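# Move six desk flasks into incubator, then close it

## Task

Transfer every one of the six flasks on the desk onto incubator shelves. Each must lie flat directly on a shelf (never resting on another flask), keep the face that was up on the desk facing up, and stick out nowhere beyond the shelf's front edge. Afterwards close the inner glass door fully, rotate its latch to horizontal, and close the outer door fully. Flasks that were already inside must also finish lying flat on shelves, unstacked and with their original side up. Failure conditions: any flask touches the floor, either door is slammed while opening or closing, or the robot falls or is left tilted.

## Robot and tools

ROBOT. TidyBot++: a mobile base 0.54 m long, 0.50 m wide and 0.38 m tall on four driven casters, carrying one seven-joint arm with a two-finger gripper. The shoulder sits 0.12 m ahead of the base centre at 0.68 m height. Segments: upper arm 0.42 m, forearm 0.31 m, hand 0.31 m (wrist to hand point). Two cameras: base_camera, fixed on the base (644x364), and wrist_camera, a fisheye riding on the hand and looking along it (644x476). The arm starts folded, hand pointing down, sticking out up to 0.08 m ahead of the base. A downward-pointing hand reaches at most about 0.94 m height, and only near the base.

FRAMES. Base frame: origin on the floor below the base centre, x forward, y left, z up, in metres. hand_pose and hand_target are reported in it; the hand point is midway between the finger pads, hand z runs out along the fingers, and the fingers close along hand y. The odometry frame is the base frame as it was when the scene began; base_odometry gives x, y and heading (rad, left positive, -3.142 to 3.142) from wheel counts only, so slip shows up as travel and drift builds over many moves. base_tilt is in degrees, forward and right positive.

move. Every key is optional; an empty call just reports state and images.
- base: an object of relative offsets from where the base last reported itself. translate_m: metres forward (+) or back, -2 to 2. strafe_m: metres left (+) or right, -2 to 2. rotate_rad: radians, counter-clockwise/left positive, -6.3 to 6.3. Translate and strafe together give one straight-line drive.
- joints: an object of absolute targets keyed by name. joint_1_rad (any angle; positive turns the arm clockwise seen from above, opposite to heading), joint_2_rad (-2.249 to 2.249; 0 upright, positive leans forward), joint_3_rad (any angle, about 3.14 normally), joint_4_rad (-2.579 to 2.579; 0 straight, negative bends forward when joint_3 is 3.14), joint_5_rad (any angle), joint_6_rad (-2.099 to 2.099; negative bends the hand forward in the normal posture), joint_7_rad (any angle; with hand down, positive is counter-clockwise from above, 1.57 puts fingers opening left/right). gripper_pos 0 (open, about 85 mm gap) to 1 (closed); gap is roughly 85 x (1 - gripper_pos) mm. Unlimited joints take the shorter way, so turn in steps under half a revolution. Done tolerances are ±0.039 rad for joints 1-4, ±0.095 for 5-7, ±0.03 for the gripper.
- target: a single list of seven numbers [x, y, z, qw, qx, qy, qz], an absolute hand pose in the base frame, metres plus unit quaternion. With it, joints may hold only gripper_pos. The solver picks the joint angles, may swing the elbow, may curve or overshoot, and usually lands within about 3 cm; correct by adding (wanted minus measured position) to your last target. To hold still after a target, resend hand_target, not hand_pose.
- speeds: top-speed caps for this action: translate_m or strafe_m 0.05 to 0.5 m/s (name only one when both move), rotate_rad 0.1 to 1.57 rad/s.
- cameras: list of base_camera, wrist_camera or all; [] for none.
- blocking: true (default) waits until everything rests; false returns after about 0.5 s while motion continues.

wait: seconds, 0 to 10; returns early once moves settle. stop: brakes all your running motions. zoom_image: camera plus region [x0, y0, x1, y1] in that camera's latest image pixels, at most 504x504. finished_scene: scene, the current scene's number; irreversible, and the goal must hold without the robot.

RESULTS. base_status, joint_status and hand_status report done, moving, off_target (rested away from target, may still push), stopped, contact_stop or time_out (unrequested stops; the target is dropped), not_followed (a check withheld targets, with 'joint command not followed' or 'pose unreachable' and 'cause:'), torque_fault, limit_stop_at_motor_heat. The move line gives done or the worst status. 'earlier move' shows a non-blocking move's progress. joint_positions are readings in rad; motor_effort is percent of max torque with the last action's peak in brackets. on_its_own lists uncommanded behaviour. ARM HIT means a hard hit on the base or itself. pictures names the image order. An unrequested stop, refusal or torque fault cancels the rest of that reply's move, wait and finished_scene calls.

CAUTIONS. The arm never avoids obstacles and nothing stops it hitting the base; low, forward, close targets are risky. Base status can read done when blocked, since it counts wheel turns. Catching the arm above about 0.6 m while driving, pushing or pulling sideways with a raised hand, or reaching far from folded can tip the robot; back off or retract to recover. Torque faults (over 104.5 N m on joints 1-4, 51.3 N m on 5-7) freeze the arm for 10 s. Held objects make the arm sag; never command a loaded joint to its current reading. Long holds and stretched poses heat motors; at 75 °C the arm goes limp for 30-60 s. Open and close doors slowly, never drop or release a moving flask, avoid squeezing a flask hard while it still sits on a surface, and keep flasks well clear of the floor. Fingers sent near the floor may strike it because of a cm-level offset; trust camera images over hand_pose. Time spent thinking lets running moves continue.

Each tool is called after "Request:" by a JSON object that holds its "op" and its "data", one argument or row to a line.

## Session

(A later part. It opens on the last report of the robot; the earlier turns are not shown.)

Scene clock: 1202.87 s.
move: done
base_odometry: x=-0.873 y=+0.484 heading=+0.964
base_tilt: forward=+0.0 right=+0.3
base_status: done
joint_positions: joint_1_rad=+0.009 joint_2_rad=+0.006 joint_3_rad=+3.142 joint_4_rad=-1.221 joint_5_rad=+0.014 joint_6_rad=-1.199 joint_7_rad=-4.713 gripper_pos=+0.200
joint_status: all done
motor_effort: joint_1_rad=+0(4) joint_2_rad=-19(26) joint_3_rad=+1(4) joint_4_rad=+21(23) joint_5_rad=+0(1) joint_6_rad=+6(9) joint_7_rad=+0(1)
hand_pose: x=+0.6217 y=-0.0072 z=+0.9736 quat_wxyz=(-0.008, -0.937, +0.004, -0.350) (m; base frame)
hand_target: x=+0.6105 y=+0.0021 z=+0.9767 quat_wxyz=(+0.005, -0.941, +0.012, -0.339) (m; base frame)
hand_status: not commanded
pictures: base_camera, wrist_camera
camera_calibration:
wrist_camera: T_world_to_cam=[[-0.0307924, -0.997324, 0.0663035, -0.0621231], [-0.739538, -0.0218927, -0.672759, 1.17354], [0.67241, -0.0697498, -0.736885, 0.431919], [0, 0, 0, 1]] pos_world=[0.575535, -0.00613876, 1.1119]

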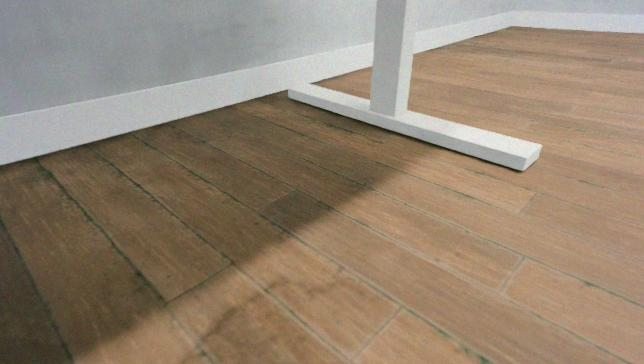

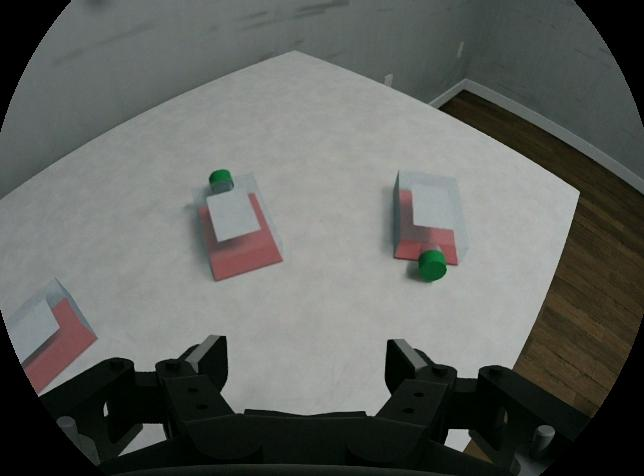

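Request:
{"op": "move", "data": {
  "joints": {"joint_6_rad": -0.25},
  "base": {"translate_m": 0.034, "strafe_m": -0.066},
  "speeds": {"translate_m": 0.1},
  "cameras": []
}}

Request:
{"op": "move", "data": {
  "joints": {"joint_1_rad": 0.16, "joint_2_rad": 0.17, "joint_4_rad": -1.72, "joint_6_rad": -0.06},
  "cameras": ["wrist_camera"]
}}

Scene clock: 1225.60 s.
move: done
base_odometry: x=-0.799 y=+0.475 heading=+0.964
base_tilt: forward=+0.0 right=+0.3
base_status: done
joint_positions: joint_1_rad=+0.008 joint_2_rad=+0.000 joint_3_rad=+3.142 joint_4_rad=-1.213 joint_5_rad=+0.014 joint_6_rad=-0.293 joint_7_rad=-4.713 gripper_pos=+0.200
joint_status: all done
motor_effort: joint_1_rad=+0(2) joint_2_rad=-20(23) joint_3_rad=+2(3) joint_4_rad=+23(23) joint_5_rad=+0(1) joint_6_rad=+9(9) joint_7_rad=+1(1)
hand_pose: x=+0.7240 y=-0.0051 z=+1.2329 quat_wxyz=(-0.009, -0.684, +0.000, -0.730) (m; base frame)
hand_target: x=+0.7210 y=+0.0023 z=+1.2540 quat_wxyz=(+0.011, -0.663, +0.009, -0.748) (m; base frame)
hand_status: not commanded
pictures: none
No camera images: "cameras" was empty.

Scene clock: 1227.47 s.
move: done
base_odometry: x=-0.799 y=+0.475 heading=+0.964
base_tilt: forward=+0.0 right=+0.3
base_status: not commanded
joint_positions: joint_1_rad=+0.140 joint_2_rad=+0.171 joint_3_rad=+3.142 joint_4_rad=-1.711 joint_5_rad=+0.014 joint_6_rad=-0.107 joint_7_rad=-4.713 gripper_pos=+0.200
joint_status: all done
motor_effort: joint_1_rad=-1(2) joint_2_rad=-26(30) joint_3_rad=+1(2) joint_4_rad=+22(25) joint_5_rad=+0(1) joint_6_rad=+8(10) joint_7_rad=+1(1)
hand_pose: x=+0.7680 y=-0.0904 z=+0.8734 quat_wxyz=(-0.042, -0.837, +0.053, -0.543) (m; base frame)
hand_target: x=+0.7698 y=-0.1026 z=+0.8826 quat_wxyz=(-0.037, -0.824, +0.077, -0.560) (m; base frame)
hand_status: not commanded
pictures: wrist_camera
camera_calibration:
wrist_camera: T_world_to_cam=[[-0.172637, -0.98349, 0.0542563, -0.0132036], [-0.386415, 0.0169562, -0.922169, 1.16274], [0.906024, -0.180166, -0.382963, -0.244646], [0, 0, 0, 1]] pos_world=[0.668675, -0.0767781, 0.979267]

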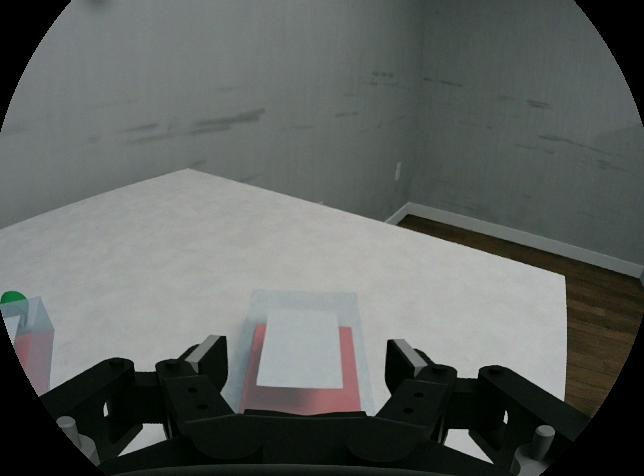

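Request:
{"op": "move", "data": {
  "base": {"translate_m": -0.0057, "strafe_m": 0.0028},
  "speeds": {"translate_m": 0.05},
  "joints": {"joint_6_rad": 0.16},
  "cameras": []
}}

Request:
{"op": "move", "data": {
  "joints": {"joint_2_rad": 0.24, "joint_4_rad": -1.857},
  "cameras": ["wrist_camera"]
}}

Scene clock: 1230.80 s.
move: done
base_odometry: x=-0.805 y=+0.472 heading=+0.964
base_tilt: forward=+0.0 right=+0.3
base_status: done
joint_positions: joint_1_rad=+0.142 joint_2_rad=+0.167 joint_3_rad=+3.142 joint_4_rad=-1.718 joint_5_rad=+0.014 joint_6_rad=+0.131 joint_7_rad=-4.713 gripper_pos=+0.200
joint_status: all done
motor_effort: joint_1_rad=-1(2) joint_2_rad=-27(30) joint_3_rad=+1(3) joint_4_rad=+22(25) joint_5_rad=+0(1) joint_6_rad=+8(10) joint_7_rad=+1(1)
hand_pose: x=+0.7876 y=-0.0934 z=+0.9429 quat_wxyz=(-0.049, -0.767, +0.049, -0.638) (m; base frame)
hand_target: x=+0.7877 y=-0.1055 z=+0.9485 quat_wxyz=(-0.042, -0.758, +0.071, -0.647) (m; base frame)
hand_status: not commanded
pictures: none
No camera images: "cameras" was empty.

Scene clock: 1232.07 s.
move: done
base_odometry: x=-0.805 y=+0.472 heading=+0.964
base_tilt: forward=+0.0 right=+0.4
base_status: not commanded
joint_positions: joint_1_rad=+0.142 joint_2_rad=+0.241 joint_3_rad=+3.142 joint_4_rad=-1.856 joint_5_rad=+0.014 joint_6_rad=+0.131 joint_7_rad=-4.713 gripper_pos=+0.200
joint_status: all done
motor_effort: joint_1_rad=+0(1) joint_2_rad=-27(31) joint_3_rad=+1(2) joint_4_rad=+21(23) joint_5_rad=+0(1) joint_6_rad=+8(10) joint_7_rad=+1(1)
hand_pose: x=+0.7724 y=-0.0913 z=+0.8126 quat_wxyz=(-0.042, -0.830, +0.053, -0.553) (m; base frame)
hand_target: x=+0.7734 y=-0.1032 z=+0.8211 quat_wxyz=(-0.037, -0.820, +0.077, -0.565) (m; base frame)
hand_status: not commanded
pictures: wrist_camera
camera_calibration:
wrist_camera: T_world_to_cam=[[-0.172892, -0.983559, 0.052148, -0.00813688], [-0.36472, 0.0147496, -0.931001, 1.09858], [0.914925, -0.179982, -0.361273, -0.296536], [0, 0, 0, 1]] pos_world=[0.670577, -0.0775779, 0.916075]

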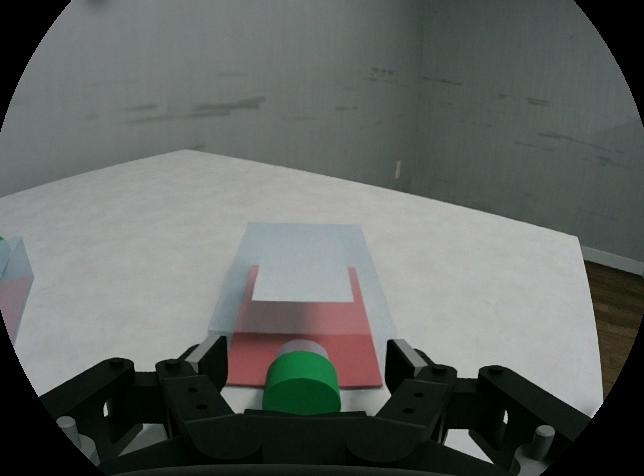

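Request:
{"op": "move", "data": {
  "joints": {"joint_2_rad": 0.253, "joint_4_rad": -1.881},
  "cameras": ["wrist_camera"]
}}

Scene clock: 1233.60 s.
move: done
base_odometry: x=-0.805 y=+0.472 heading=+0.964
base_tilt: forward=+0.0 right=+0.3
base_status: not commanded
joint_positions: joint_1_rad=+0.142 joint_2_rad=+0.246 joint_3_rad=+3.142 joint_4_rad=-1.874 joint_5_rad=+0.014 joint_6_rad=+0.131 joint_7_rad=-4.713 gripper_pos=+0.200
joint_status: all done
motor_effort: joint_1_rad=+0(1) joint_2_rad=-27(28) joint_3_rad=+1(1) joint_4_rad=+20(21) joint_5_rad=-1(1) joint_6_rad=+9(9) joint_7_rad=+1(1)
hand_pose: x=+0.7677 y=-0.0906 z=+0.7995 quat_wxyz=(-0.041, -0.837, +0.053, -0.543) (m; base frame)
hand_target: x=+0.7684 y=-0.1024 z=+0.7992 quat_wxyz=(-0.036, -0.831, +0.078, -0.550) (m; base frame)
hand_status: not commanded
pictures: wrist_camera
camera_calibration:
wrist_camera: T_world_to_cam=[[-0.171679, -0.983733, 0.0528682, -0.00915143], [-0.385617, 0.0177203, -0.922489, 1.09417], [0.906546, -0.178759, -0.382386, -0.273476], [0, 0, 0, 1]] pos_world=[0.668276, -0.0772778, 0.905266]

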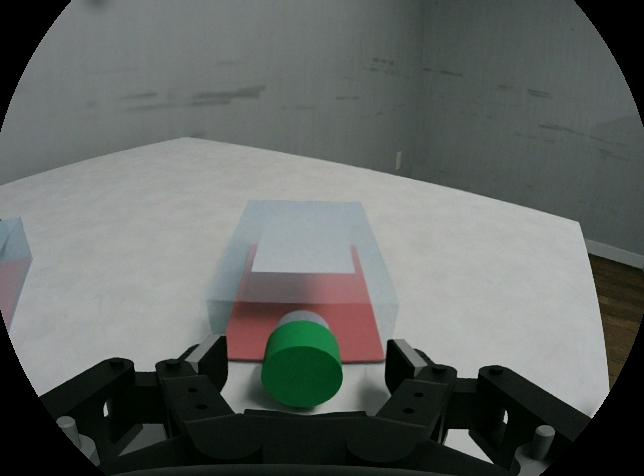

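Request:
{"op": "move", "data": {
  "joints": {"gripper_pos": 0.76},
  "cameras": []
}}

Request:
{"op": "move", "data": {
  "joints": {"joint_2_rad": 0.17, "joint_4_rad": -1.72, "joint_6_rad": -0.06},
  "cameras": ["wrist_camera"]
}}

Scene clock: 1235.63 s.
move: off_target
base_odometry: x=-0.805 y=+0.472 heading=+0.964
base_tilt: forward=+0.0 right=+0.3
base_status: not commanded
joint_positions: joint_1_rad=+0.142 joint_2_rad=+0.246 joint_3_rad=+3.142 joint_4_rad=-1.874 joint_5_rad=+0.014 joint_6_rad=+0.131 joint_7_rad=-4.713 gripper_pos=+0.681
joint_status: gripper_pos off_target (ended at +0.681, target +0.760)
motor_effort: joint_1_rad=+0(1) joint_2_rad=-26(27) joint_3_rad=+2(2) joint_4_rad=+20(21) joint_5_rad=-1(1) joint_6_rad=+8(8) joint_7_rad=+1(1)
hand_pose: x=+0.7678 y=-0.0906 z=+0.7997 quat_wxyz=(-0.041, -0.837, +0.053, -0.544) (m; base frame)
hand_target: x=+0.7684 y=-0.1024 z=+0.7992 quat_wxyz=(-0.036, -0.831, +0.078, -0.550) (m; base frame)
hand_status: not commanded
pictures: none
No camera images: "cameras" was empty.

Scene clock: 1237.07 s.
move: done
base_odometry: x=-0.805 y=+0.472 heading=+0.964
base_tilt: forward=+0.0 right=+0.3
base_status: not commanded
joint_positions: joint_1_rad=+0.142 joint_2_rad=+0.173 joint_3_rad=+3.142 joint_4_rad=-1.738 joint_5_rad=+0.014 joint_6_rad=-0.014 joint_7_rad=-4.713 gripper_pos=+0.681
joint_status: all done
motor_effort: joint_1_rad=-1(1) joint_2_rad=-27(31) joint_3_rad=+1(1) joint_4_rad=+23(24) joint_5_rad=+0(1) joint_6_rad=+9(10) joint_7_rad=+0(1)
hand_pose: x=+0.7732 y=-0.0920 z=+0.8832 quat_wxyz=(-0.044, -0.819, +0.053, -0.570) (m; base frame)
hand_target: x=+0.7698 y=-0.1026 z=+0.8826 quat_wxyz=(-0.037, -0.824, +0.077, -0.560) (m; base frame)
hand_status: not commanded
pictures: wrist_camera
camera_calibration:
wrist_camera: T_world_to_cam=[[-0.176696, -0.982912, 0.0516101, -0.00893357], [-0.327227, 0.00921057, -0.944901, 1.14736], [0.928278, -0.183848, -0.323263, -0.316183], [0, 0, 0, 1]] pos_world=[0.667376, -0.0774785, 0.982393]

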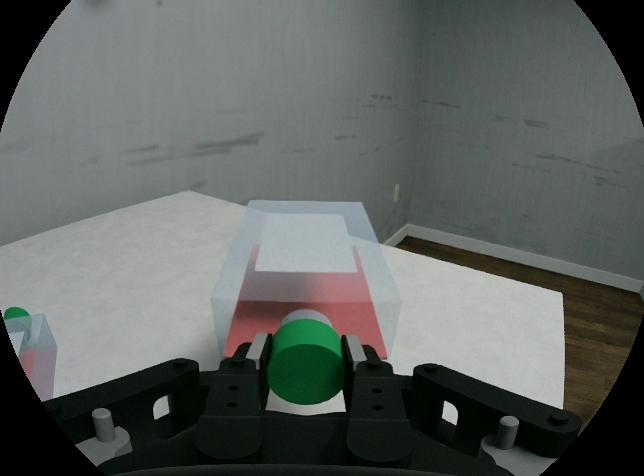

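Request:
{"op": "move", "data": {
  "base": {"translate_m": 0.316, "strafe_m": -1.555, "rotate_rad": -0.764},
  "speeds": {"translate_m": 0.4, "rotate_rad": 0.35},
  "joints": {"joint_1_rad": -0.012},
  "cameras": ["wrist_camera", "base_camera"]
}}

Scene clock: 1257.53 s.
move: done
base_odometry: x=+0.653 y=-0.155 heading=+0.200
base_tilt: forward=+0.0 right=+0.3
base_status: done
joint_positions: joint_1_rad=-0.007 joint_2_rad=+0.175 joint_3_rad=+3.141 joint_4_rad=-1.738 joint_5_rad=+0.014 joint_6_rad=-0.015 joint_7_rad=-4.713 gripper_pos=+0.681
joint_status: all done
motor_effort: joint_1_rad=+0(5) joint_2_rad=-27(30) joint_3_rad=+1(5) joint_4_rad=+23(24) joint_5_rad=+0(1) joint_6_rad=+9(10) joint_7_rad=+1(1)
hand_pose: x=+0.7800 y=+0.0064 z=+0.8813 quat_wxyz=(-0.002, -0.822, -0.009, -0.570) (m; base frame)
hand_target: x=+0.7778 y=+0.0102 z=+0.8826 quat_wxyz=(+0.012, -0.828, +0.006, -0.561) (m; base frame)
hand_status: not commanded
pictures: base_camera, wrist_camera
camera_calibration:
wrist_camera: T_world_to_cam=[[-0.0282355, -0.998267, 0.0516354, -0.0266668], [-0.328032, -0.0395419, -0.943839, 1.14694], [0.944245, -0.0435878, -0.326347, -0.315638], [0, 0, 0, 1]] pos_world=[0.673518, 0.00497347, 0.980891]

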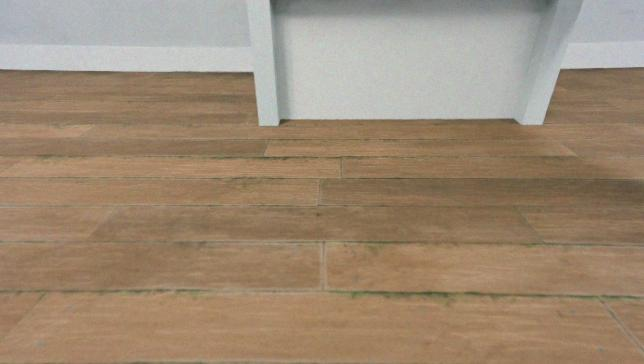

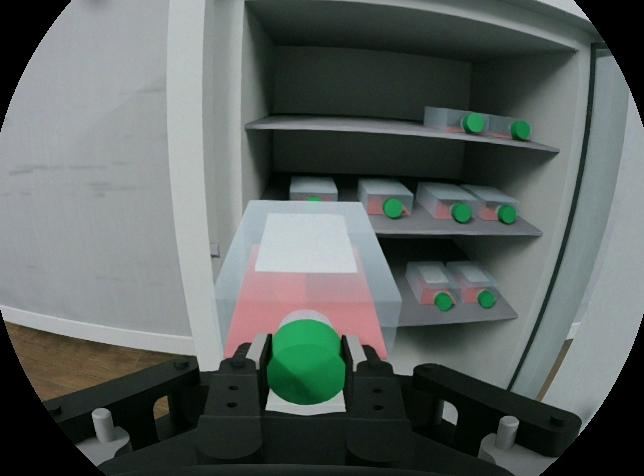

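Request:
{"op": "move", "data": {
  "joints": {"joint_1_rad": 0.0, "joint_2_rad": 0.173, "joint_4_rad": -1.948, "joint_6_rad": 0.17},
  "cameras": []
}}

Request:
{"op": "move", "data": {
  "joints": {"joint_2_rad": 0.2535, "joint_4_rad": -2.181, "joint_6_rad": 0.479},
  "cameras": []
}}

Request:
{"op": "move", "data": {
  "joints": {"joint_2_rad": 0.404, "joint_4_rad": -2.33, "joint_6_rad": 0.778},
  "cameras": ["wrist_camera"]
}}

Scene clock: 1270.50 s.
move: done
base_odometry: x=+0.653 y=-0.155 heading=+0.200
base_tilt: forward=+0.0 right=+0.3
base_status: not commanded
joint_positions: joint_1_rad=-0.007 joint_2_rad=+0.176 joint_3_rad=+3.141 joint_4_rad=-1.944 joint_5_rad=+0.014 joint_6_rad=+0.118 joint_7_rad=-4.713 gripper_pos=+0.681
joint_status: all done
motor_effort: joint_1_rad=-1(1) joint_2_rad=-26(28) joint_3_rad=+1(2) joint_4_rad=+21(24) joint_5_rad=+0(1) joint_6_rad=+9(10) joint_7_rad=+1(1)
hand_pose: x=+0.7434 y=+0.0067 z=+0.8018 quat_wxyz=(-0.001, -0.842, -0.009, -0.539) (m; base frame)
hand_target: x=+0.7484 y=+0.0023 z=+0.8164 quat_wxyz=(+0.008, -0.828, +0.011, -0.561) (m; base frame)
hand_status: not commanded
pictures: none
No camera images: "cameras" was empty.

Scene clock: 1272.07 s.
move: done
base_odometry: x=+0.653 y=-0.155 heading=+0.200
base_tilt: forward=+0.0 right=+0.3
base_status: not commanded
joint_positions: joint_1_rad=-0.007 joint_2_rad=+0.255 joint_3_rad=+3.141 joint_4_rad=-2.178 joint_5_rad=+0.014 joint_6_rad=+0.426 joint_7_rad=-4.713 gripper_pos=+0.681
joint_status: all done
motor_effort: joint_1_rad=+0(1) joint_2_rad=-25(27) joint_3_rad=+1(2) joint_4_rad=+18(22) joint_5_rad=-1(1) joint_6_rad=+9(10) joint_7_rad=+1(1)
hand_pose: x=+0.7120 y=+0.0077 z=+0.7192 quat_wxyz=(+0.001, -0.843, -0.010, -0.538) (m; base frame)
hand_target: x=+0.7173 y=+0.0023 z=+0.7333 quat_wxyz=(+0.008, -0.829, +0.011, -0.559) (m; base frame)
hand_status: not commanded
pictures: none
No camera images: "cameras" was empty.

Scene clock: 1273.47 s.
move: done
base_odometry: x=+0.653 y=-0.155 heading=+0.200
base_tilt: forward=+0.0 right=+0.3
base_status: not commanded
joint_positions: joint_1_rad=-0.007 joint_2_rad=+0.409 joint_3_rad=+3.141 joint_4_rad=-2.327 joint_5_rad=+0.014 joint_6_rad=+0.725 joint_7_rad=-4.713 gripper_pos=+0.681
joint_status: all done
motor_effort: joint_1_rad=-1(1) joint_2_rad=-26(29) joint_3_rad=+1(1) joint_4_rad=+13(18) joint_5_rad=+0(1) joint_6_rad=+9(10) joint_7_rad=+0(1)
hand_pose: x=+0.6920 y=+0.0086 z=+0.6465 quat_wxyz=(+0.003, -0.844, -0.010, -0.536) (m; base frame)
hand_target: x=+0.6975 y=+0.0022 z=+0.6631 quat_wxyz=(+0.008, -0.829, +0.011, -0.559) (m; base frame)
hand_status: not commanded
pictures: wrist_camera
camera_calibration:
wrist_camera: T_world_to_cam=[[-0.0170264, -0.998738, 0.0472535, -0.0196671], [-0.403965, -0.03636, -0.914051, 0.929785], [0.914616, -0.0346518, -0.402836, -0.239179], [0, 0, 0, 1]] pos_world=[0.594022, 0.00587666, 0.754451]

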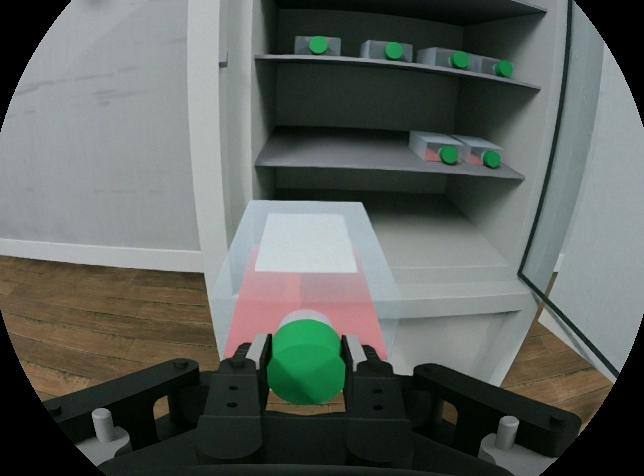

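Request:
{"op": "move", "data": {
  "base": {"translate_m": 0.25, "strafe_m": 0.003},
  "speeds": {"translate_m": 0.25},
  "cameras": ["wrist_camera", "base_camera"]
}}

Scene clock: 1284.70 s.
move: done
base_odometry: x=+0.898 y=-0.103 heading=+0.199
base_tilt: forward=+0.0 right=+0.3
base_status: done
joint_positions: joint_1_rad=-0.007 joint_2_rad=+0.409 joint_3_rad=+3.141 joint_4_rad=-2.328 joint_5_rad=+0.014 joint_6_rad=+0.730 joint_7_rad=-4.713 gripper_pos=+0.681
joint_status: not commanded
motor_effort: joint_1_rad=+0(1) joint_2_rad=-27(28) joint_3_rad=+1(2) joint_4_rad=+13(15) joint_5_rad=+0(1) joint_6_rad=+9(10) joint_7_rad=+1(1)
hand_pose: x=+0.6921 y=+0.0086 z=+0.6475 quat_wxyz=(+0.003, -0.843, -0.010, -0.537) (m; base frame)
hand_target: x=+0.6975 y=+0.0022 z=+0.6631 quat_wxyz=(+0.008, -0.829, +0.011, -0.559) (m; base frame)
hand_status: not commanded
pictures: base_camera, wrist_camera
camera_calibration:
wrist_camera: T_world_to_cam=[[-0.0171097, -0.998741, 0.0471495, -0.0195726], [-0.400598, -0.0363586, -0.915532, 0.929333], [0.916094, -0.0345525, -0.399471, -0.242081], [0, 0, 0, 1]] pos_world=[0.593723, 0.0058767, 0.755053]

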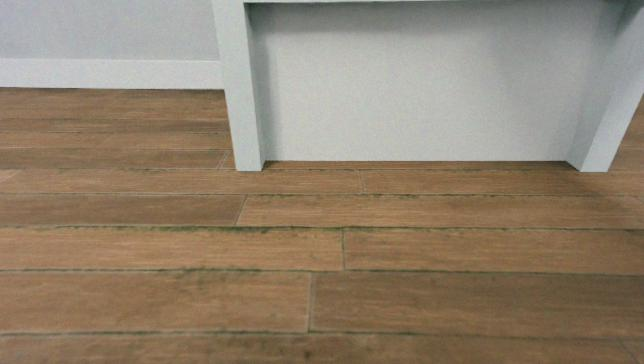

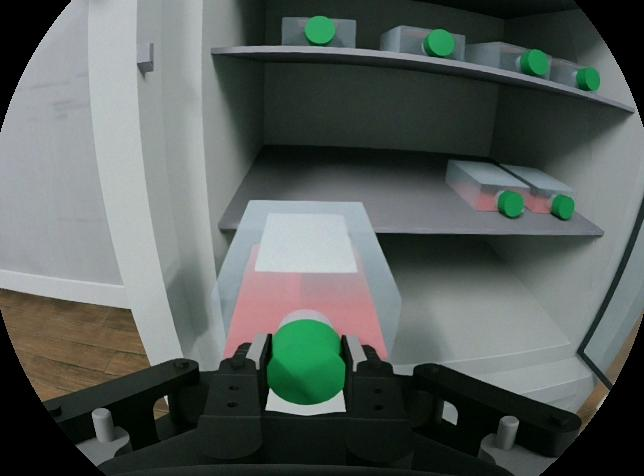

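Request:
{"op": "move", "data": {
  "base": {"translate_m": 0.17},
  "speeds": {"translate_m": 0.15},
  "cameras": ["wrist_camera"]
}}

Scene clock: 1288.83 s.
move: done
base_odometry: x=+1.065 y=-0.069 heading=+0.199
base_tilt: forward=+0.0 right=+0.3
base_status: done
joint_positions: joint_1_rad=-0.007 joint_2_rad=+0.409 joint_3_rad=+3.141 joint_4_rad=-2.329 joint_5_rad=+0.014 joint_6_rad=+0.731 joint_7_rad=-4.713 gripper_pos=+0.681
joint_status: not commanded
motor_effort: joint_1_rad=+0(1) joint_2_rad=-26(28) joint_3_rad=+1(2) joint_4_rad=+13(14) joint_5_rad=+0(1) joint_6_rad=+9(10) joint_7_rad=+0(1)
hand_pose: x=+0.6918 y=+0.0086 z=+0.6474 quat_wxyz=(+0.003, -0.843, -0.010, -0.537) (m; base frame)
hand_target: x=+0.6975 y=+0.0022 z=+0.6631 quat_wxyz=(+0.008, -0.829, +0.011, -0.559) (m; base frame)
hand_status: not commanded
pictures: wrist_camera
camera_calibration:
wrist_camera: T_world_to_cam=[[-0.0171097, -0.998741, 0.0471495, -0.0195731], [-0.400598, -0.0363586, -0.915532, 0.929121], [0.916094, -0.0345525, -0.399471, -0.241846], [0, 0, 0, 1]] pos_world=[0.593423, 0.0058767, 0.754953]

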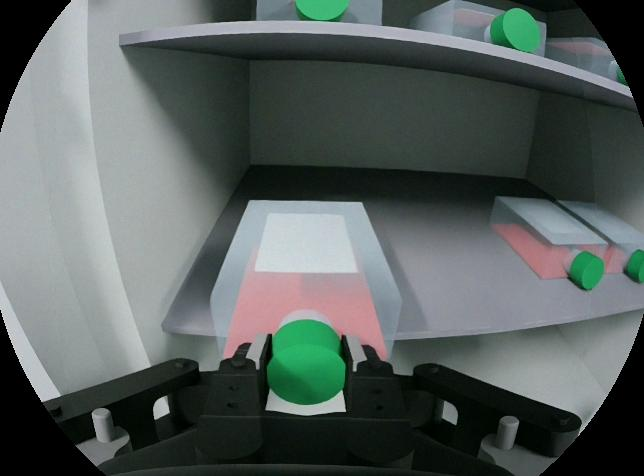

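Request:
{"op": "move", "data": {
  "base": {"translate_m": 0.133},
  "speeds": {"translate_m": 0.12},
  "cameras": ["wrist_camera"]
}}

Scene clock: 1293.47 s.
move: done
base_odometry: x=+1.195 y=-0.043 heading=+0.199
base_tilt: forward=+0.0 right=+0.3
base_status: done
joint_positions: joint_1_rad=-0.007 joint_2_rad=+0.408 joint_3_rad=+3.141 joint_4_rad=-2.330 joint_5_rad=+0.014 joint_6_rad=+0.731 joint_7_rad=-4.713 gripper_pos=+0.681
joint_status: not commanded
motor_effort: joint_1_rad=+0(1) joint_2_rad=-26(27) joint_3_rad=+1(1) joint_4_rad=+13(15) joint_5_rad=+0(1) joint_6_rad=+9(10) joint_7_rad=+1(1)
hand_pose: x=+0.6915 y=+0.0086 z=+0.6473 quat_wxyz=(+0.003, -0.843, -0.010, -0.537) (m; base frame)
hand_target: x=+0.6975 y=+0.0022 z=+0.6631 quat_wxyz=(+0.008, -0.829, +0.011, -0.559) (m; base frame)
hand_status: not commanded
pictures: wrist_camera
camera_calibration:
wrist_camera: T_world_to_cam=[[-0.0171036, -0.998741, 0.0471533, -0.0195782], [-0.400682, -0.0363613, -0.915495, 0.928971], [0.916058, -0.0345518, -0.399556, -0.241617], [0, 0, 0, 1]] pos_world=[0.593223, 0.0058767, 0.754853]

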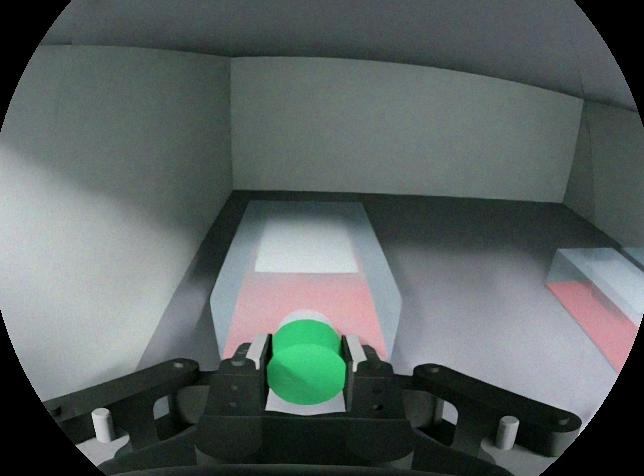

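Request:
{"op": "move", "data": {
  "joints": {"joint_2_rad": 0.49, "joint_4_rad": -2.376, "joint_6_rad": 0.912},
  "cameras": []
}}

Request:
{"op": "move", "data": {
  "joints": {"joint_2_rad": 0.513, "joint_4_rad": -2.381, "joint_6_rad": 0.943},
  "cameras": ["wrist_camera"]
}}

Scene clock: 1299.67 s.
move: done
base_odometry: x=+1.195 y=-0.043 heading=+0.199
base_tilt: forward=+0.0 right=+0.3
base_status: not commanded
joint_positions: joint_1_rad=-0.007 joint_2_rad=+0.492 joint_3_rad=+3.141 joint_4_rad=-2.368 joint_5_rad=+0.014 joint_6_rad=+0.862 joint_7_rad=-4.713 gripper_pos=+0.681
joint_status: all done
motor_effort: joint_1_rad=-1(1) joint_2_rad=-27(29) joint_3_rad=+1(1) joint_4_rad=+11(14) joint_5_rad=+0(1) joint_6_rad=+8(10) joint_7_rad=+1(1)
hand_pose: x=+0.6883 y=+0.0090 z=+0.6217 quat_wxyz=(+0.004, -0.841, -0.010, -0.541) (m; base frame)
hand_target: x=+0.6913 y=+0.0022 z=+0.6342 quat_wxyz=(+0.008, -0.829, +0.011, -0.559) (m; base frame)
hand_status: not commanded
pictures: none
No camera images: "cameras" was empty.

Scene clock: 1300.30 s.
move: done
base_odometry: x=+1.195 y=-0.043 heading=+0.199
base_tilt: forward=+0.0 right=+0.3
base_status: not commanded
joint_positions: joint_1_rad=-0.007 joint_2_rad=+0.510 joint_3_rad=+3.141 joint_4_rad=-2.370 joint_5_rad=+0.014 joint_6_rad=+0.896 joint_7_rad=-4.713 gripper_pos=+0.681
joint_status: all done
motor_effort: joint_1_rad=-1(1) joint_2_rad=-27(28) joint_3_rad=+1(1) joint_4_rad=+11(12) joint_5_rad=+0(1) joint_6_rad=+10(10) joint_7_rad=+0(1)
hand_pose: x=+0.6907 y=+0.0091 z=+0.6204 quat_wxyz=(+0.004, -0.837, -0.010, -0.547) (m; base frame)
hand_target: x=+0.6916 y=+0.0022 z=+0.6281 quat_wxyz=(+0.008, -0.828, +0.011, -0.561) (m; base frame)
hand_status: not commanded
pictures: wrist_camera
camera_calibration:
wrist_camera: T_world_to_cam=[[-0.0174993, -0.998859, 0.0444244, -0.0159452], [-0.379247, -0.0344799, -0.924653, 0.894879], [0.92513, -0.0330286, -0.378211, -0.271014], [0, 0, 0, 1]] pos_world=[0.589824, 0.00597709, 0.72566]

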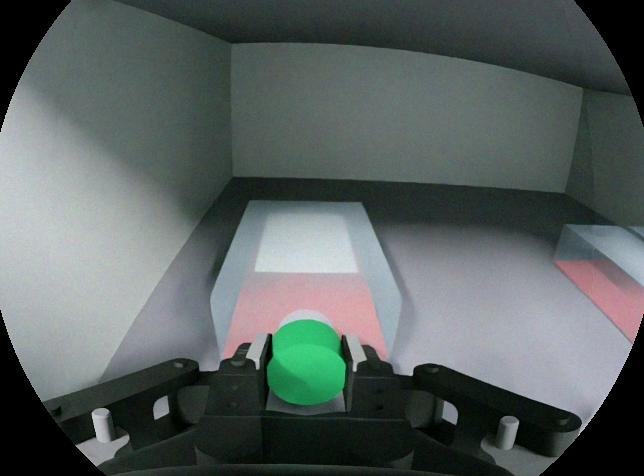

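Request:
{"op": "move", "data": {
  "joints": {"joint_2_rad": 0.528, "joint_4_rad": -2.385, "joint_6_rad": 0.958},
  "cameras": []
}}

Request:
{"op": "move", "data": {
  "joints": {"joint_2_rad": 0.540, "joint_4_rad": -2.389, "joint_6_rad": 0.970},
  "cameras": ["wrist_camera"]
}}

Scene clock: 1302.40 s.
move: done
base_odometry: x=+1.195 y=-0.043 heading=+0.199
base_tilt: forward=+0.0 right=+0.3
base_status: not commanded
joint_positions: joint_1_rad=-0.007 joint_2_rad=+0.523 joint_3_rad=+3.141 joint_4_rad=-2.373 joint_5_rad=+0.014 joint_6_rad=+0.912 joint_7_rad=-4.713 gripper_pos=+0.681
joint_status: all done
motor_effort: joint_1_rad=+0(1) joint_2_rad=-27(28) joint_3_rad=+1(1) joint_4_rad=+10(11) joint_5_rad=+0(1) joint_6_rad=+9(9) joint_7_rad=+0(1)
hand_pose: x=+0.6903 y=+0.0091 z=+0.6158 quat_wxyz=(+0.005, -0.837, -0.009, -0.546) (m; base frame)
hand_target: x=+0.6908 y=+0.0022 z=+0.6224 quat_wxyz=(+0.008, -0.829, +0.011, -0.559) (m; base frame)
hand_status: not commanded
pictures: none
No camera images: "cameras" was empty.

Scene clock: 1302.93 s.
move: done
base_odometry: x=+1.195 y=-0.043 heading=+0.199
base_tilt: forward=+0.0 right=+0.3
base_status: not commanded
joint_positions: joint_1_rad=-0.007 joint_2_rad=+0.530 joint_3_rad=+3.141 joint_4_rad=-2.376 joint_5_rad=+0.014 joint_6_rad=+0.927 joint_7_rad=-4.713 gripper_pos=+0.681
joint_status: all done
motor_effort: joint_1_rad=-1(1) joint_2_rad=-27(28) joint_3_rad=+1(1) joint_4_rad=+10(11) joint_5_rad=-1(1) joint_6_rad=+9(9) joint_7_rad=+1(1)
hand_pose: x=+0.6908 y=+0.0092 z=+0.6154 quat_wxyz=(+0.005, -0.836, -0.009, -0.549) (m; base frame)
hand_target: x=+0.6898 y=+0.0022 z=+0.6176 quat_wxyz=(+0.008, -0.830, +0.011, -0.557) (m; base frame)
hand_status: not commanded
pictures: wrist_camera
camera_calibration:
wrist_camera: T_world_to_cam=[[-0.0175606, -0.998883, 0.0438664, -0.0152742], [-0.375162, -0.0340849, -0.926332, 0.888535], [0.926793, -0.0327239, -0.374144, -0.276597], [0, 0, 0, 1]] pos_world=[0.589425, 0.00597716, 0.720262]

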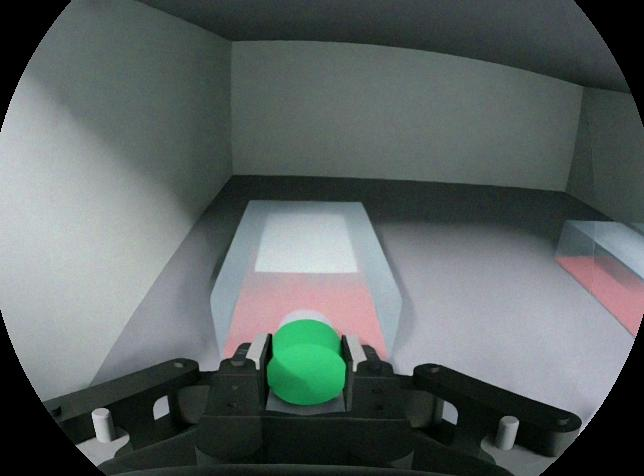

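Request:
{"op": "move", "data": {
  "joints": {"joint_2_rad": 0.549, "joint_4_rad": -2.394},
  "cameras": []
}}

Request:
{"op": "move", "data": {
  "joints": {"gripper_pos": 0.4},
  "cameras": ["wrist_camera"]
}}

Scene clock: 1305.10 s.
move: done
base_odometry: x=+1.195 y=-0.043 heading=+0.199
base_tilt: forward=+0.0 right=+0.3
base_status: not commanded
joint_positions: joint_1_rad=-0.007 joint_2_rad=+0.532 joint_3_rad=+3.141 joint_4_rad=-2.377 joint_5_rad=+0.014 joint_6_rad=+0.932 joint_7_rad=-4.713 gripper_pos=+0.681
joint_status: all done
motor_effort: joint_1_rad=-1(1) joint_2_rad=-26(27) joint_3_rad=+1(1) joint_4_rad=+9(10) joint_5_rad=+0(1) joint_6_rad=+8(9) joint_7_rad=+0(1)
hand_pose: x=+0.6907 y=+0.0092 z=+0.6152 quat_wxyz=(+0.005, -0.835, -0.009, -0.550) (m; base frame)
hand_target: x=+0.6870 y=+0.0022 z=+0.6107 quat_wxyz=(+0.008, -0.834, +0.011, -0.552) (m; base frame)
hand_status: not commanded
pictures: none
No camera images: "cameras" was empty.

Scene clock: 1305.83 s.
move: done
base_odometry: x=+1.195 y=-0.043 heading=+0.199
base_tilt: forward=+0.0 right=+0.3
base_status: not commanded
joint_positions: joint_1_rad=-0.007 joint_2_rad=+0.538 joint_3_rad=+3.141 joint_4_rad=-2.379 joint_5_rad=+0.014 joint_6_rad=+0.932 joint_7_rad=-4.713 gripper_pos=+0.400
joint_status: all done
motor_effort: joint_1_rad=-1(1) joint_2_rad=-27(27) joint_3_rad=+1(1) joint_4_rad=+9(10) joint_5_rad=+0(1) joint_6_rad=+8(9) joint_7_rad=+1(1)
hand_pose: x=+0.6896 y=+0.0092 z=+0.6117 quat_wxyz=(+0.005, -0.837, -0.009, -0.547) (m; base frame)
hand_target: x=+0.6870 y=+0.0022 z=+0.6107 quat_wxyz=(+0.008, -0.834, +0.011, -0.552) (m; base frame)
hand_status: not commanded
pictures: wrist_camera
camera_calibration:
wrist_camera: T_world_to_cam=[[-0.0173396, -0.998883, 0.0439533, -0.0153367], [-0.379853, -0.0340828, -0.924419, 0.886734], [0.924884, -0.0327248, -0.378838, -0.272749], [0, 0, 0, 1]] pos_world=[0.588824, 0.00597716, 0.71706]

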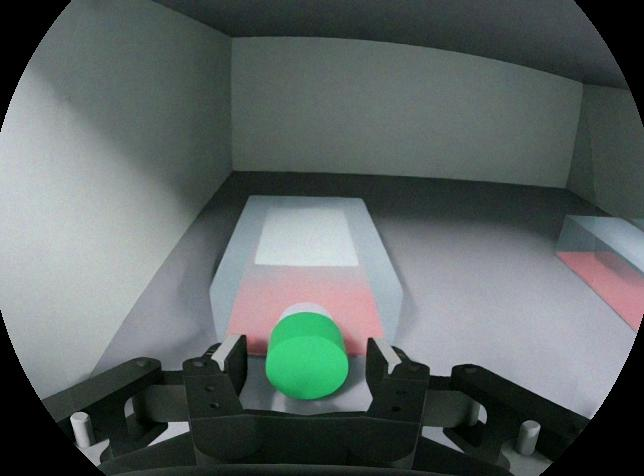

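Request:
{"op": "move", "data": {
  "base": {"translate_m": -0.2},
  "speeds": {"translate_m": 0.12},
  "cameras": ["wrist_camera"]
}}

Scene clock: 1309.30 s.
move: done
base_odometry: x=+0.999 y=-0.082 heading=+0.199
base_tilt: forward=+0.0 right=+0.3
base_status: done
joint_positions: joint_1_rad=-0.007 joint_2_rad=+0.541 joint_3_rad=+3.141 joint_4_rad=-2.386 joint_5_rad=+0.014 joint_6_rad=+0.934 joint_7_rad=-4.713 gripper_pos=+0.400
joint_status: not commanded
motor_effort: joint_1_rad=-1(1) joint_2_rad=-26(28) joint_3_rad=+1(1) joint_4_rad=+9(11) joint_5_rad=+0(1) joint_6_rad=+8(9) joint_7_rad=+0(1)
hand_pose: x=+0.6867 y=+0.0091 z=+0.6079 quat_wxyz=(+0.005, -0.839, -0.009, -0.543) (m; base frame)
hand_target: x=+0.6870 y=+0.0022 z=+0.6107 quat_wxyz=(+0.008, -0.834, +0.011, -0.552) (m; base frame)
hand_status: not commanded
pictures: wrist_camera
camera_calibration:
wrist_camera: T_world_to_cam=[[-0.0169741, -0.998883, 0.0440958, -0.0155573], [-0.38748, -0.0340841, -0.921248, 0.88537], [0.921722, -0.0327236, -0.386469, -0.26464], [0, 0, 0, 1]] pos_world=[0.586724, 0.00597716, 0.714056]

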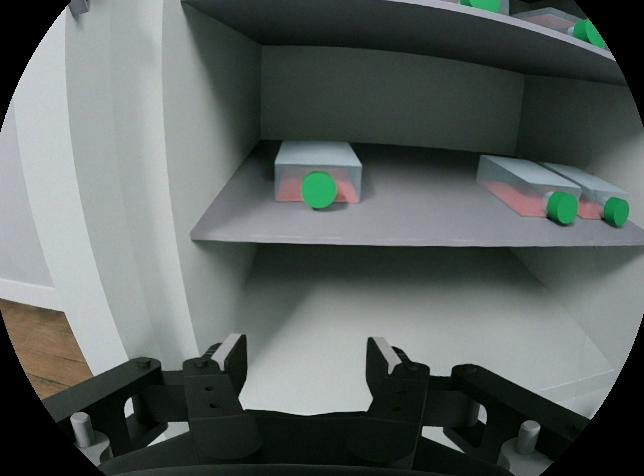

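Request:
{"op": "move", "data": {
  "base": {"translate_m": -1.98, "strafe_m": 0.75, "rotate_rad": 1.078},
  "speeds": {"translate_m": 0.5, "rotate_rad": 0.4},
  "joints": {"joint_1_rad": 0.0, "joint_2_rad": 0.0, "joint_4_rad": -1.2, "joint_6_rad": -1.25, "gripper_pos": 0.2},
  "cameras": ["wrist_camera", "base_camera"]
}}

Scene clock: 1329.53 s.
move: done
base_odometry: x=-1.090 y=+0.261 heading=+1.278
base_tilt: forward=+0.0 right=+0.3
base_status: done
joint_positions: joint_1_rad=+0.000 joint_2_rad=+0.000 joint_3_rad=+3.140 joint_4_rad=-1.219 joint_5_rad=+0.014 joint_6_rad=-1.199 joint_7_rad=-4.713 gripper_pos=+0.200
joint_status: all done
motor_effort: joint_1_rad=-1(4) joint_2_rad=-19(31) joint_3_rad=+1(3) joint_4_rad=+21(22) joint_5_rad=+0(1) joint_6_rad=+6(9) joint_7_rad=+1(1)
hand_pose: x=+0.6202 y=-0.0021 z=+0.9779 quat_wxyz=(-0.007, -0.935, +0.000, -0.354) (m; base frame)
hand_target: x=+0.6105 y=+0.0021 z=+0.9767 quat_wxyz=(+0.005, -0.941, +0.012, -0.339) (m; base frame)
hand_status: not commanded
pictures: base_camera, wrist_camera
camera_calibration:
wrist_camera: T_world_to_cam=[[-0.0211429, -0.997587, 0.0661275, -0.0631055], [-0.733254, -0.0294894, -0.679315, 1.17798], [0.679626, -0.062851, -0.730862, 0.426086], [0, 0, 0, 1]] pos_world=[0.572846, -0.00143527, 1.1158]

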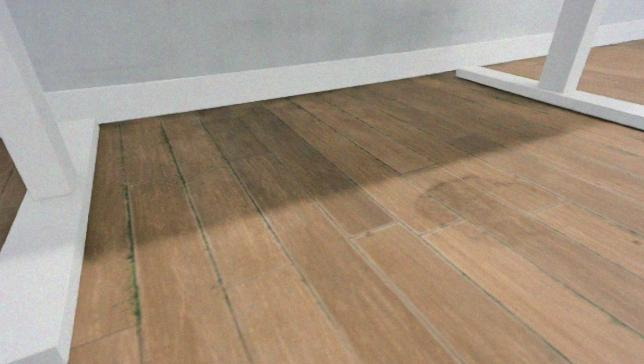

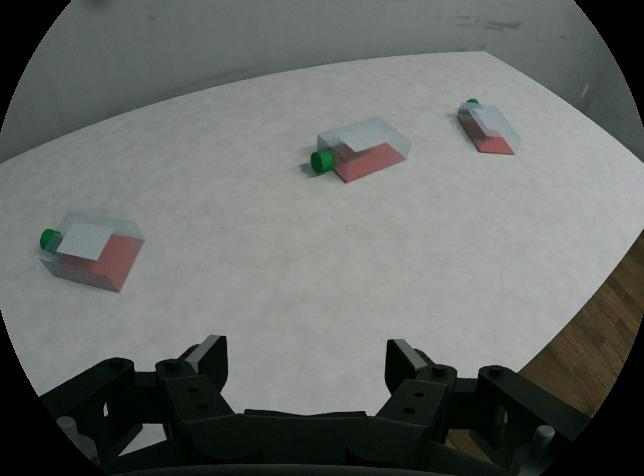

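Request:
{"op": "zoom_image", "data": {
  "camera": "wrist_camera",
  "region": [295, 100, 425, 200]
}}

Request:
{"op": "zoom_image", "data": {
  "camera": "wrist_camera",
  "region": [20, 195, 160, 305]
}}

Request:
{"op": "zoom_image", "data": {
  "camera": "wrist_camera",
  "region": [440, 85, 540, 170]
}}

Scaled by 3.877.

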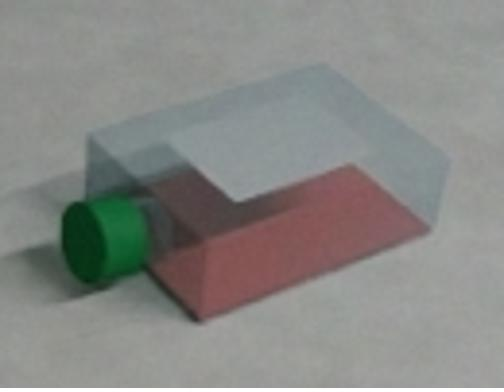

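Scaled by 3.600.

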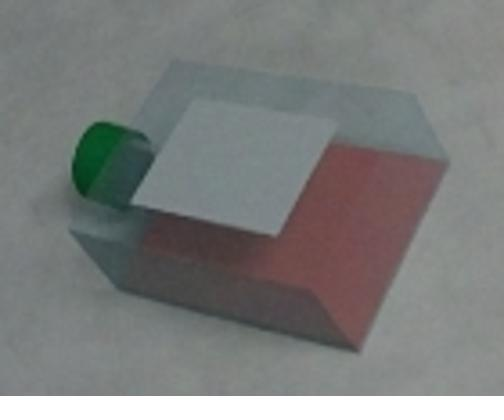

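Scaled by 5.040.

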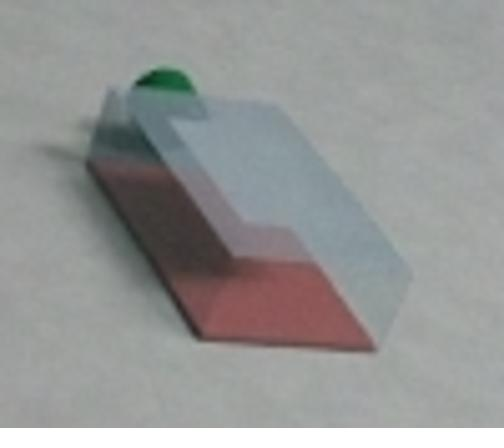

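Request:
{"op": "move", "data": {
  "base": {"translate_m": 0.1862, "strafe_m": -0.0679, "rotate_rad": 0.5227},
  "speeds": {"translate_m": 0.15, "rotate_rad": 0.3},
  "joints": {"joint_1_rad": 0.14, "joint_5_rad": 1.135, "joint_6_rad": -1.437, "joint_7_rad": -6.136},
  "cameras": ["base_camera"]
}}

Request:
{"op": "move", "data": {
  "joints": {"joint_2_rad": 0.775, "joint_4_rad": -0.717},
  "cameras": ["wrist_camera"]
}}

Scene clock: 1380.00 s.
move: done
base_odometry: x=-0.971 y=+0.420 heading=+1.801
base_tilt: forward=+0.0 right=+0.3
base_status: done
joint_positions: joint_1_rad=+0.127 joint_2_rad=+0.004 joint_3_rad=+3.140 joint_4_rad=-1.216 joint_5_rad=+1.056 joint_6_rad=-1.388 joint_7_rad=-6.096 gripper_pos=+0.200
joint_status: all done
motor_effort: joint_1_rad=+0(2) joint_2_rad=-17(20) joint_3_rad=+2(3) joint_4_rad=+18(21) joint_5_rad=+7(7) joint_6_rad=+4(7) joint_7_rad=+1(1)
hand_pose: x=+0.4846 y=-0.3135 z=+1.0886 quat_wxyz=(-0.272, -0.578, +0.601, -0.480) (m; base frame)
hand_target: x=+0.4560 y=-0.3282 z=+1.1099 quat_wxyz=(-0.301, -0.535, +0.620, -0.488) (m; base frame)
hand_status: not commanded
pictures: base_camera

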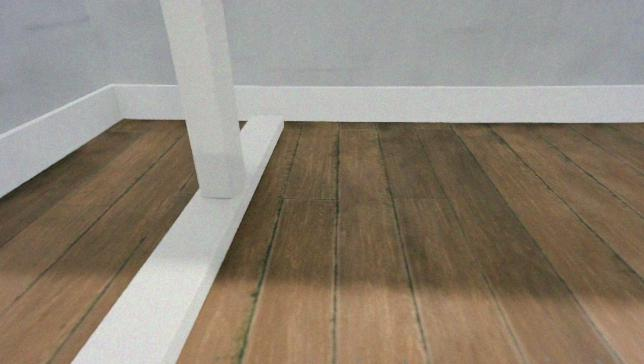

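Scene clock: 1382.27 s.
move: done
base_odometry: x=-0.971 y=+0.420 heading=+1.801
base_tilt: forward=+0.0 right=+0.3
base_status: not commanded
joint_positions: joint_1_rad=+0.127 joint_2_rad=+0.774 joint_3_rad=+3.140 joint_4_rad=-0.739 joint_5_rad=+1.059 joint_6_rad=-1.390 joint_7_rad=-6.096 gripper_pos=+0.200
joint_status: all done
motor_effort: joint_1_rad=+0(1) joint_2_rad=-42(46) joint_3_rad=+4(4) joint_4_rad=+19(20) joint_5_rad=+7(8) joint_6_rad=+1(5) joint_7_rad=+1(1)
hand_pose: x=+0.7529 y=-0.3483 z=+0.8541 quat_wxyz=(-0.347, -0.646, +0.565, -0.380) (m; base frame)
hand_target: x=+0.7335 y=-0.3673 z=+0.8800 quat_wxyz=(-0.376, -0.606, +0.580, -0.393) (m; base frame)
hand_status: not commanded
pictures: wrist_camera
camera_calibration:
wrist_camera: T_world_to_cam=[[-0.994245, -0.0868971, 0.0626523, 0.655286], [-0.0948688, 0.442528, -0.891722, 1.0461], [0.0497626, -0.892534, -0.448226, 0.167474], [0, 0, 0, 1]] pos_world=[0.742423, -0.256511, 0.966843]

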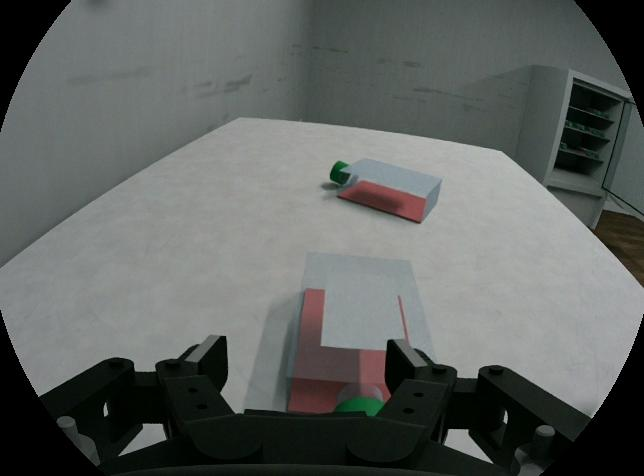

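Request:
{"op": "move", "data": {
  "cameras": ["wrist_camera"]
}}

Scene clock: 1396.93 s.
base_odometry: x=-0.971 y=+0.420 heading=+1.801
base_tilt: forward=+0.0 right=+0.3
base_status: not commanded
joint_positions: joint_1_rad=+0.127 joint_2_rad=+0.774 joint_3_rad=+3.140 joint_4_rad=-0.739 joint_5_rad=+1.059 joint_6_rad=-1.390 joint_7_rad=-6.096 gripper_pos=+0.200
joint_status: all done
motor_effort: joint_1_rad=-1(1) joint_2_rad=-42(46) joint_3_rad=+4(4) joint_4_rad=+19(20) joint_5_rad=+7(8) joint_6_rad=+1(5) joint_7_rad=+1(1)
hand_pose: x=+0.7529 y=-0.3483 z=+0.8541 quat_wxyz=(-0.347, -0.646, +0.565, -0.380) (m; base frame)
hand_target: x=+0.7335 y=-0.3673 z=+0.8800 quat_wxyz=(-0.376, -0.606, +0.580, -0.393) (m; base frame)
hand_status: not commanded
pictures: wrist_camera
camera_calibration:
wrist_camera: T_world_to_cam=[[-0.99424, -0.0869862, 0.0626088, 0.655295], [-0.0948695, 0.44252, -0.891726, 1.04619], [0.0498623, -0.89253, -0.448223, 0.167444], [0, 0, 0, 1]] pos_world=[0.742423, -0.256511, 0.966943]

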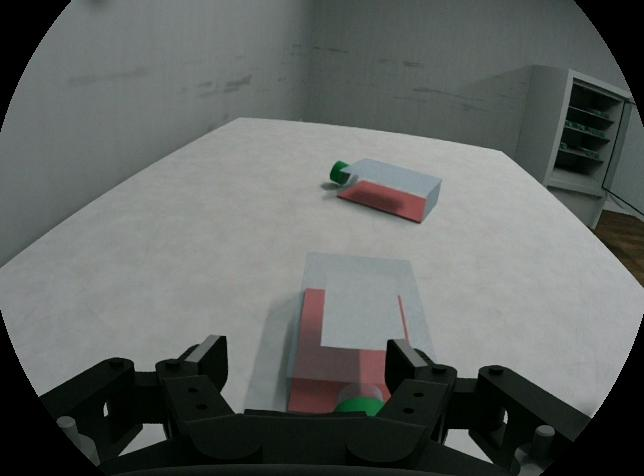

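Request:
{"op": "move", "data": {
  "base": {"translate_m": -0.03},
  "speeds": {"translate_m": 0.1},
  "joints": {"joint_1_rad": 0.153, "joint_2_rad": 0.776, "joint_3_rad": 3.14, "joint_4_rad": -0.695, "joint_5_rad": 1.21, "joint_6_rad": -1.484, "joint_7_rad": -6.175},
  "cameras": ["wrist_camera"]
}}

Scene clock: 1409.97 s.
move: done
base_odometry: x=-0.965 y=+0.391 heading=+1.801
base_tilt: forward=+0.0 right=+0.3
base_status: done
joint_positions: joint_1_rad=+0.140 joint_2_rad=+0.769 joint_3_rad=+3.140 joint_4_rad=-0.712 joint_5_rad=+1.139 joint_6_rad=-1.437 joint_7_rad=-6.139 gripper_pos=+0.200
joint_status: all done
motor_effort: joint_1_rad=+0(2) joint_2_rad=-42(46) joint_3_rad=+4(5) joint_4_rad=+19(21) joint_5_rad=+7(8) joint_6_rad=+1(3) joint_7_rad=+0(1)
hand_pose: x=+0.7327 y=-0.3676 z=+0.8867 quat_wxyz=(-0.375, -0.602, +0.582, -0.398) (m; base frame)
hand_target: x=+0.7131 y=-0.3836 z=+0.9066 quat_wxyz=(-0.404, -0.564, +0.594, -0.407) (m; base frame)
hand_status: not commanded
pictures: wrist_camera
camera_calibration:
wrist_camera: T_world_to_cam=[[-0.999575, -0.00391849, 0.0288931, 0.695772], [-0.0282152, 0.379885, -0.924603, 1.03908], [-0.00735302, -0.925025, -0.379834, 0.135089], [0, 0, 0, 1]] pos_world=[0.725787, -0.267044, 0.991945]

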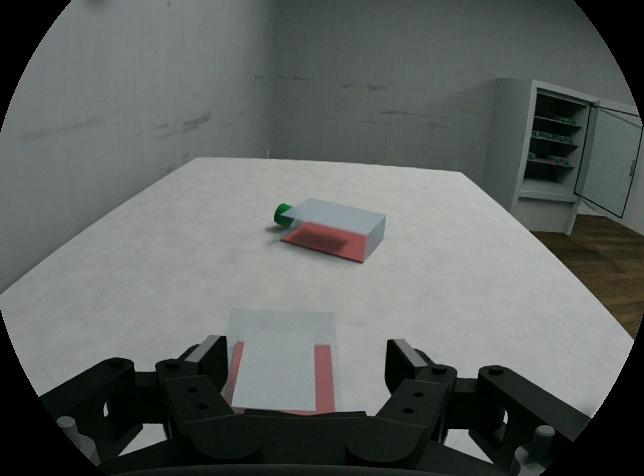

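Request:
{"op": "move", "data": {
  "base": {"translate_m": 0.02},
  "speeds": {"translate_m": 0.1},
  "joints": {"joint_1_rad": 0.104, "joint_2_rad": 0.784, "joint_3_rad": 3.14, "joint_4_rad": -0.84, "joint_5_rad": 1.232, "joint_6_rad": -1.36, "joint_7_rad": -6.29},
  "cameras": ["wrist_camera"]
}}

Scene clock: 1422.27 s.
move: done
base_odometry: x=-0.969 y=+0.410 heading=+1.801
base_tilt: forward=+0.0 right=+0.4
base_status: done
joint_positions: joint_1_rad=+0.120 joint_2_rad=+0.782 joint_3_rad=+3.140 joint_4_rad=-0.831 joint_5_rad=+1.153 joint_6_rad=-1.401 joint_7_rad=-6.247 gripper_pos=+0.200
joint_status: all done
motor_effort: joint_1_rad=+0(2) joint_2_rad=-42(44) joint_3_rad=+4(5) joint_4_rad=+19(20) joint_5_rad=+8(9) joint_6_rad=+0(3) joint_7_rad=+1(1)
hand_pose: x=+0.7392 y=-0.3554 z=+0.8399 quat_wxyz=(-0.377, -0.609, +0.577, -0.393) (m; base frame)
hand_target: x=+0.7567 y=-0.3535 z=+0.8579 quat_wxyz=(-0.380, -0.600, +0.556, -0.432) (m; base frame)
hand_status: not commanded
pictures: wrist_camera
camera_calibration:
wrist_camera: T_world_to_cam=[[-0.998775, -0.0134475, 0.0476284, 0.683907], [-0.0491358, 0.384451, -0.921837, 1.00617], [-0.00591442, -0.923048, -0.38464, 0.132359], [0, 0, 0, 1]] pos_world=[0.73329, -0.255452, 0.94586]

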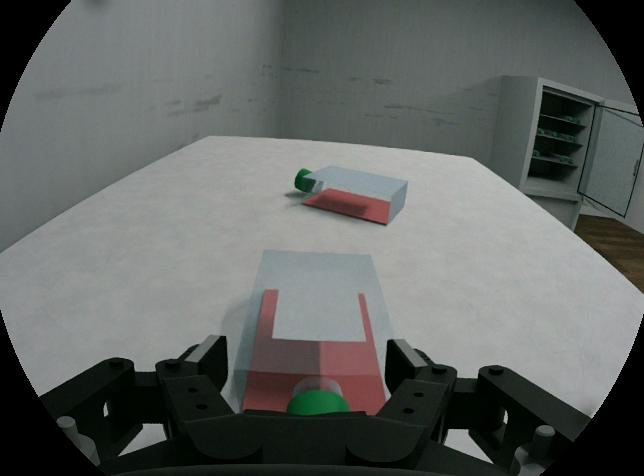

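Request:
{"op": "move", "data": {
  "joints": {"joint_1_rad": 0.135, "joint_2_rad": 0.7576, "joint_3_rad": 3.14, "joint_4_rad": -0.932, "joint_5_rad": 1.244, "joint_6_rad": -1.331, "joint_7_rad": -6.369},
  "cameras": ["wrist_camera"]
}}

Scene clock: 1436.67 s.
move: done
base_odometry: x=-0.969 y=+0.410 heading=+1.801
base_tilt: forward=+0.0 right=+0.4
base_status: not commanded
joint_positions: joint_1_rad=+0.121 joint_2_rad=+0.766 joint_3_rad=+3.140 joint_4_rad=-0.922 joint_5_rad=+1.164 joint_6_rad=-1.380 joint_7_rad=-6.327 gripper_pos=+0.200
joint_status: all done
motor_effort: joint_1_rad=+0(1) joint_2_rad=-41(43) joint_3_rad=+4(5) joint_4_rad=+18(20) joint_5_rad=+8(8) joint_6_rad=+0(1) joint_7_rad=+0(2)
hand_pose: x=+0.7292 y=-0.3553 z=+0.8205 quat_wxyz=(-0.377, -0.604, +0.582, -0.391) (m; base frame)
hand_target: x=+0.7381 y=-0.3714 z=+0.8445 quat_wxyz=(-0.381, -0.589, +0.568, -0.431) (m; base frame)
hand_status: not commanded
pictures: wrist_camera
camera_calibration:
wrist_camera: T_world_to_cam=[[-0.999118, 0.000832584, 0.0419706, 0.684966], [-0.038391, 0.386314, -0.921568, 0.980461], [-0.0169811, -0.922367, -0.385942, 0.134325], [0, 0, 0, 1]] pos_world=[0.724284, -0.255439, 0.926654]

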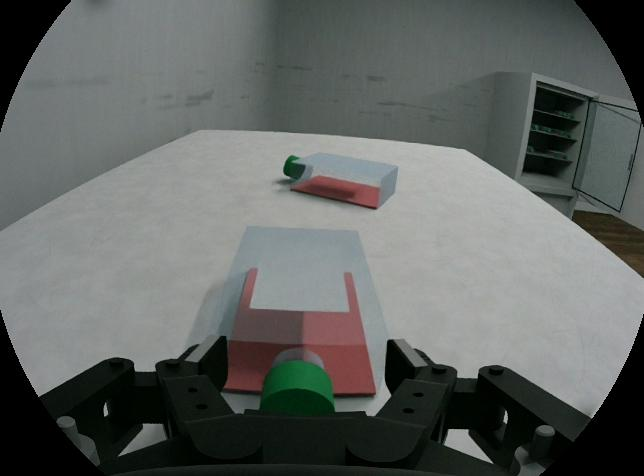

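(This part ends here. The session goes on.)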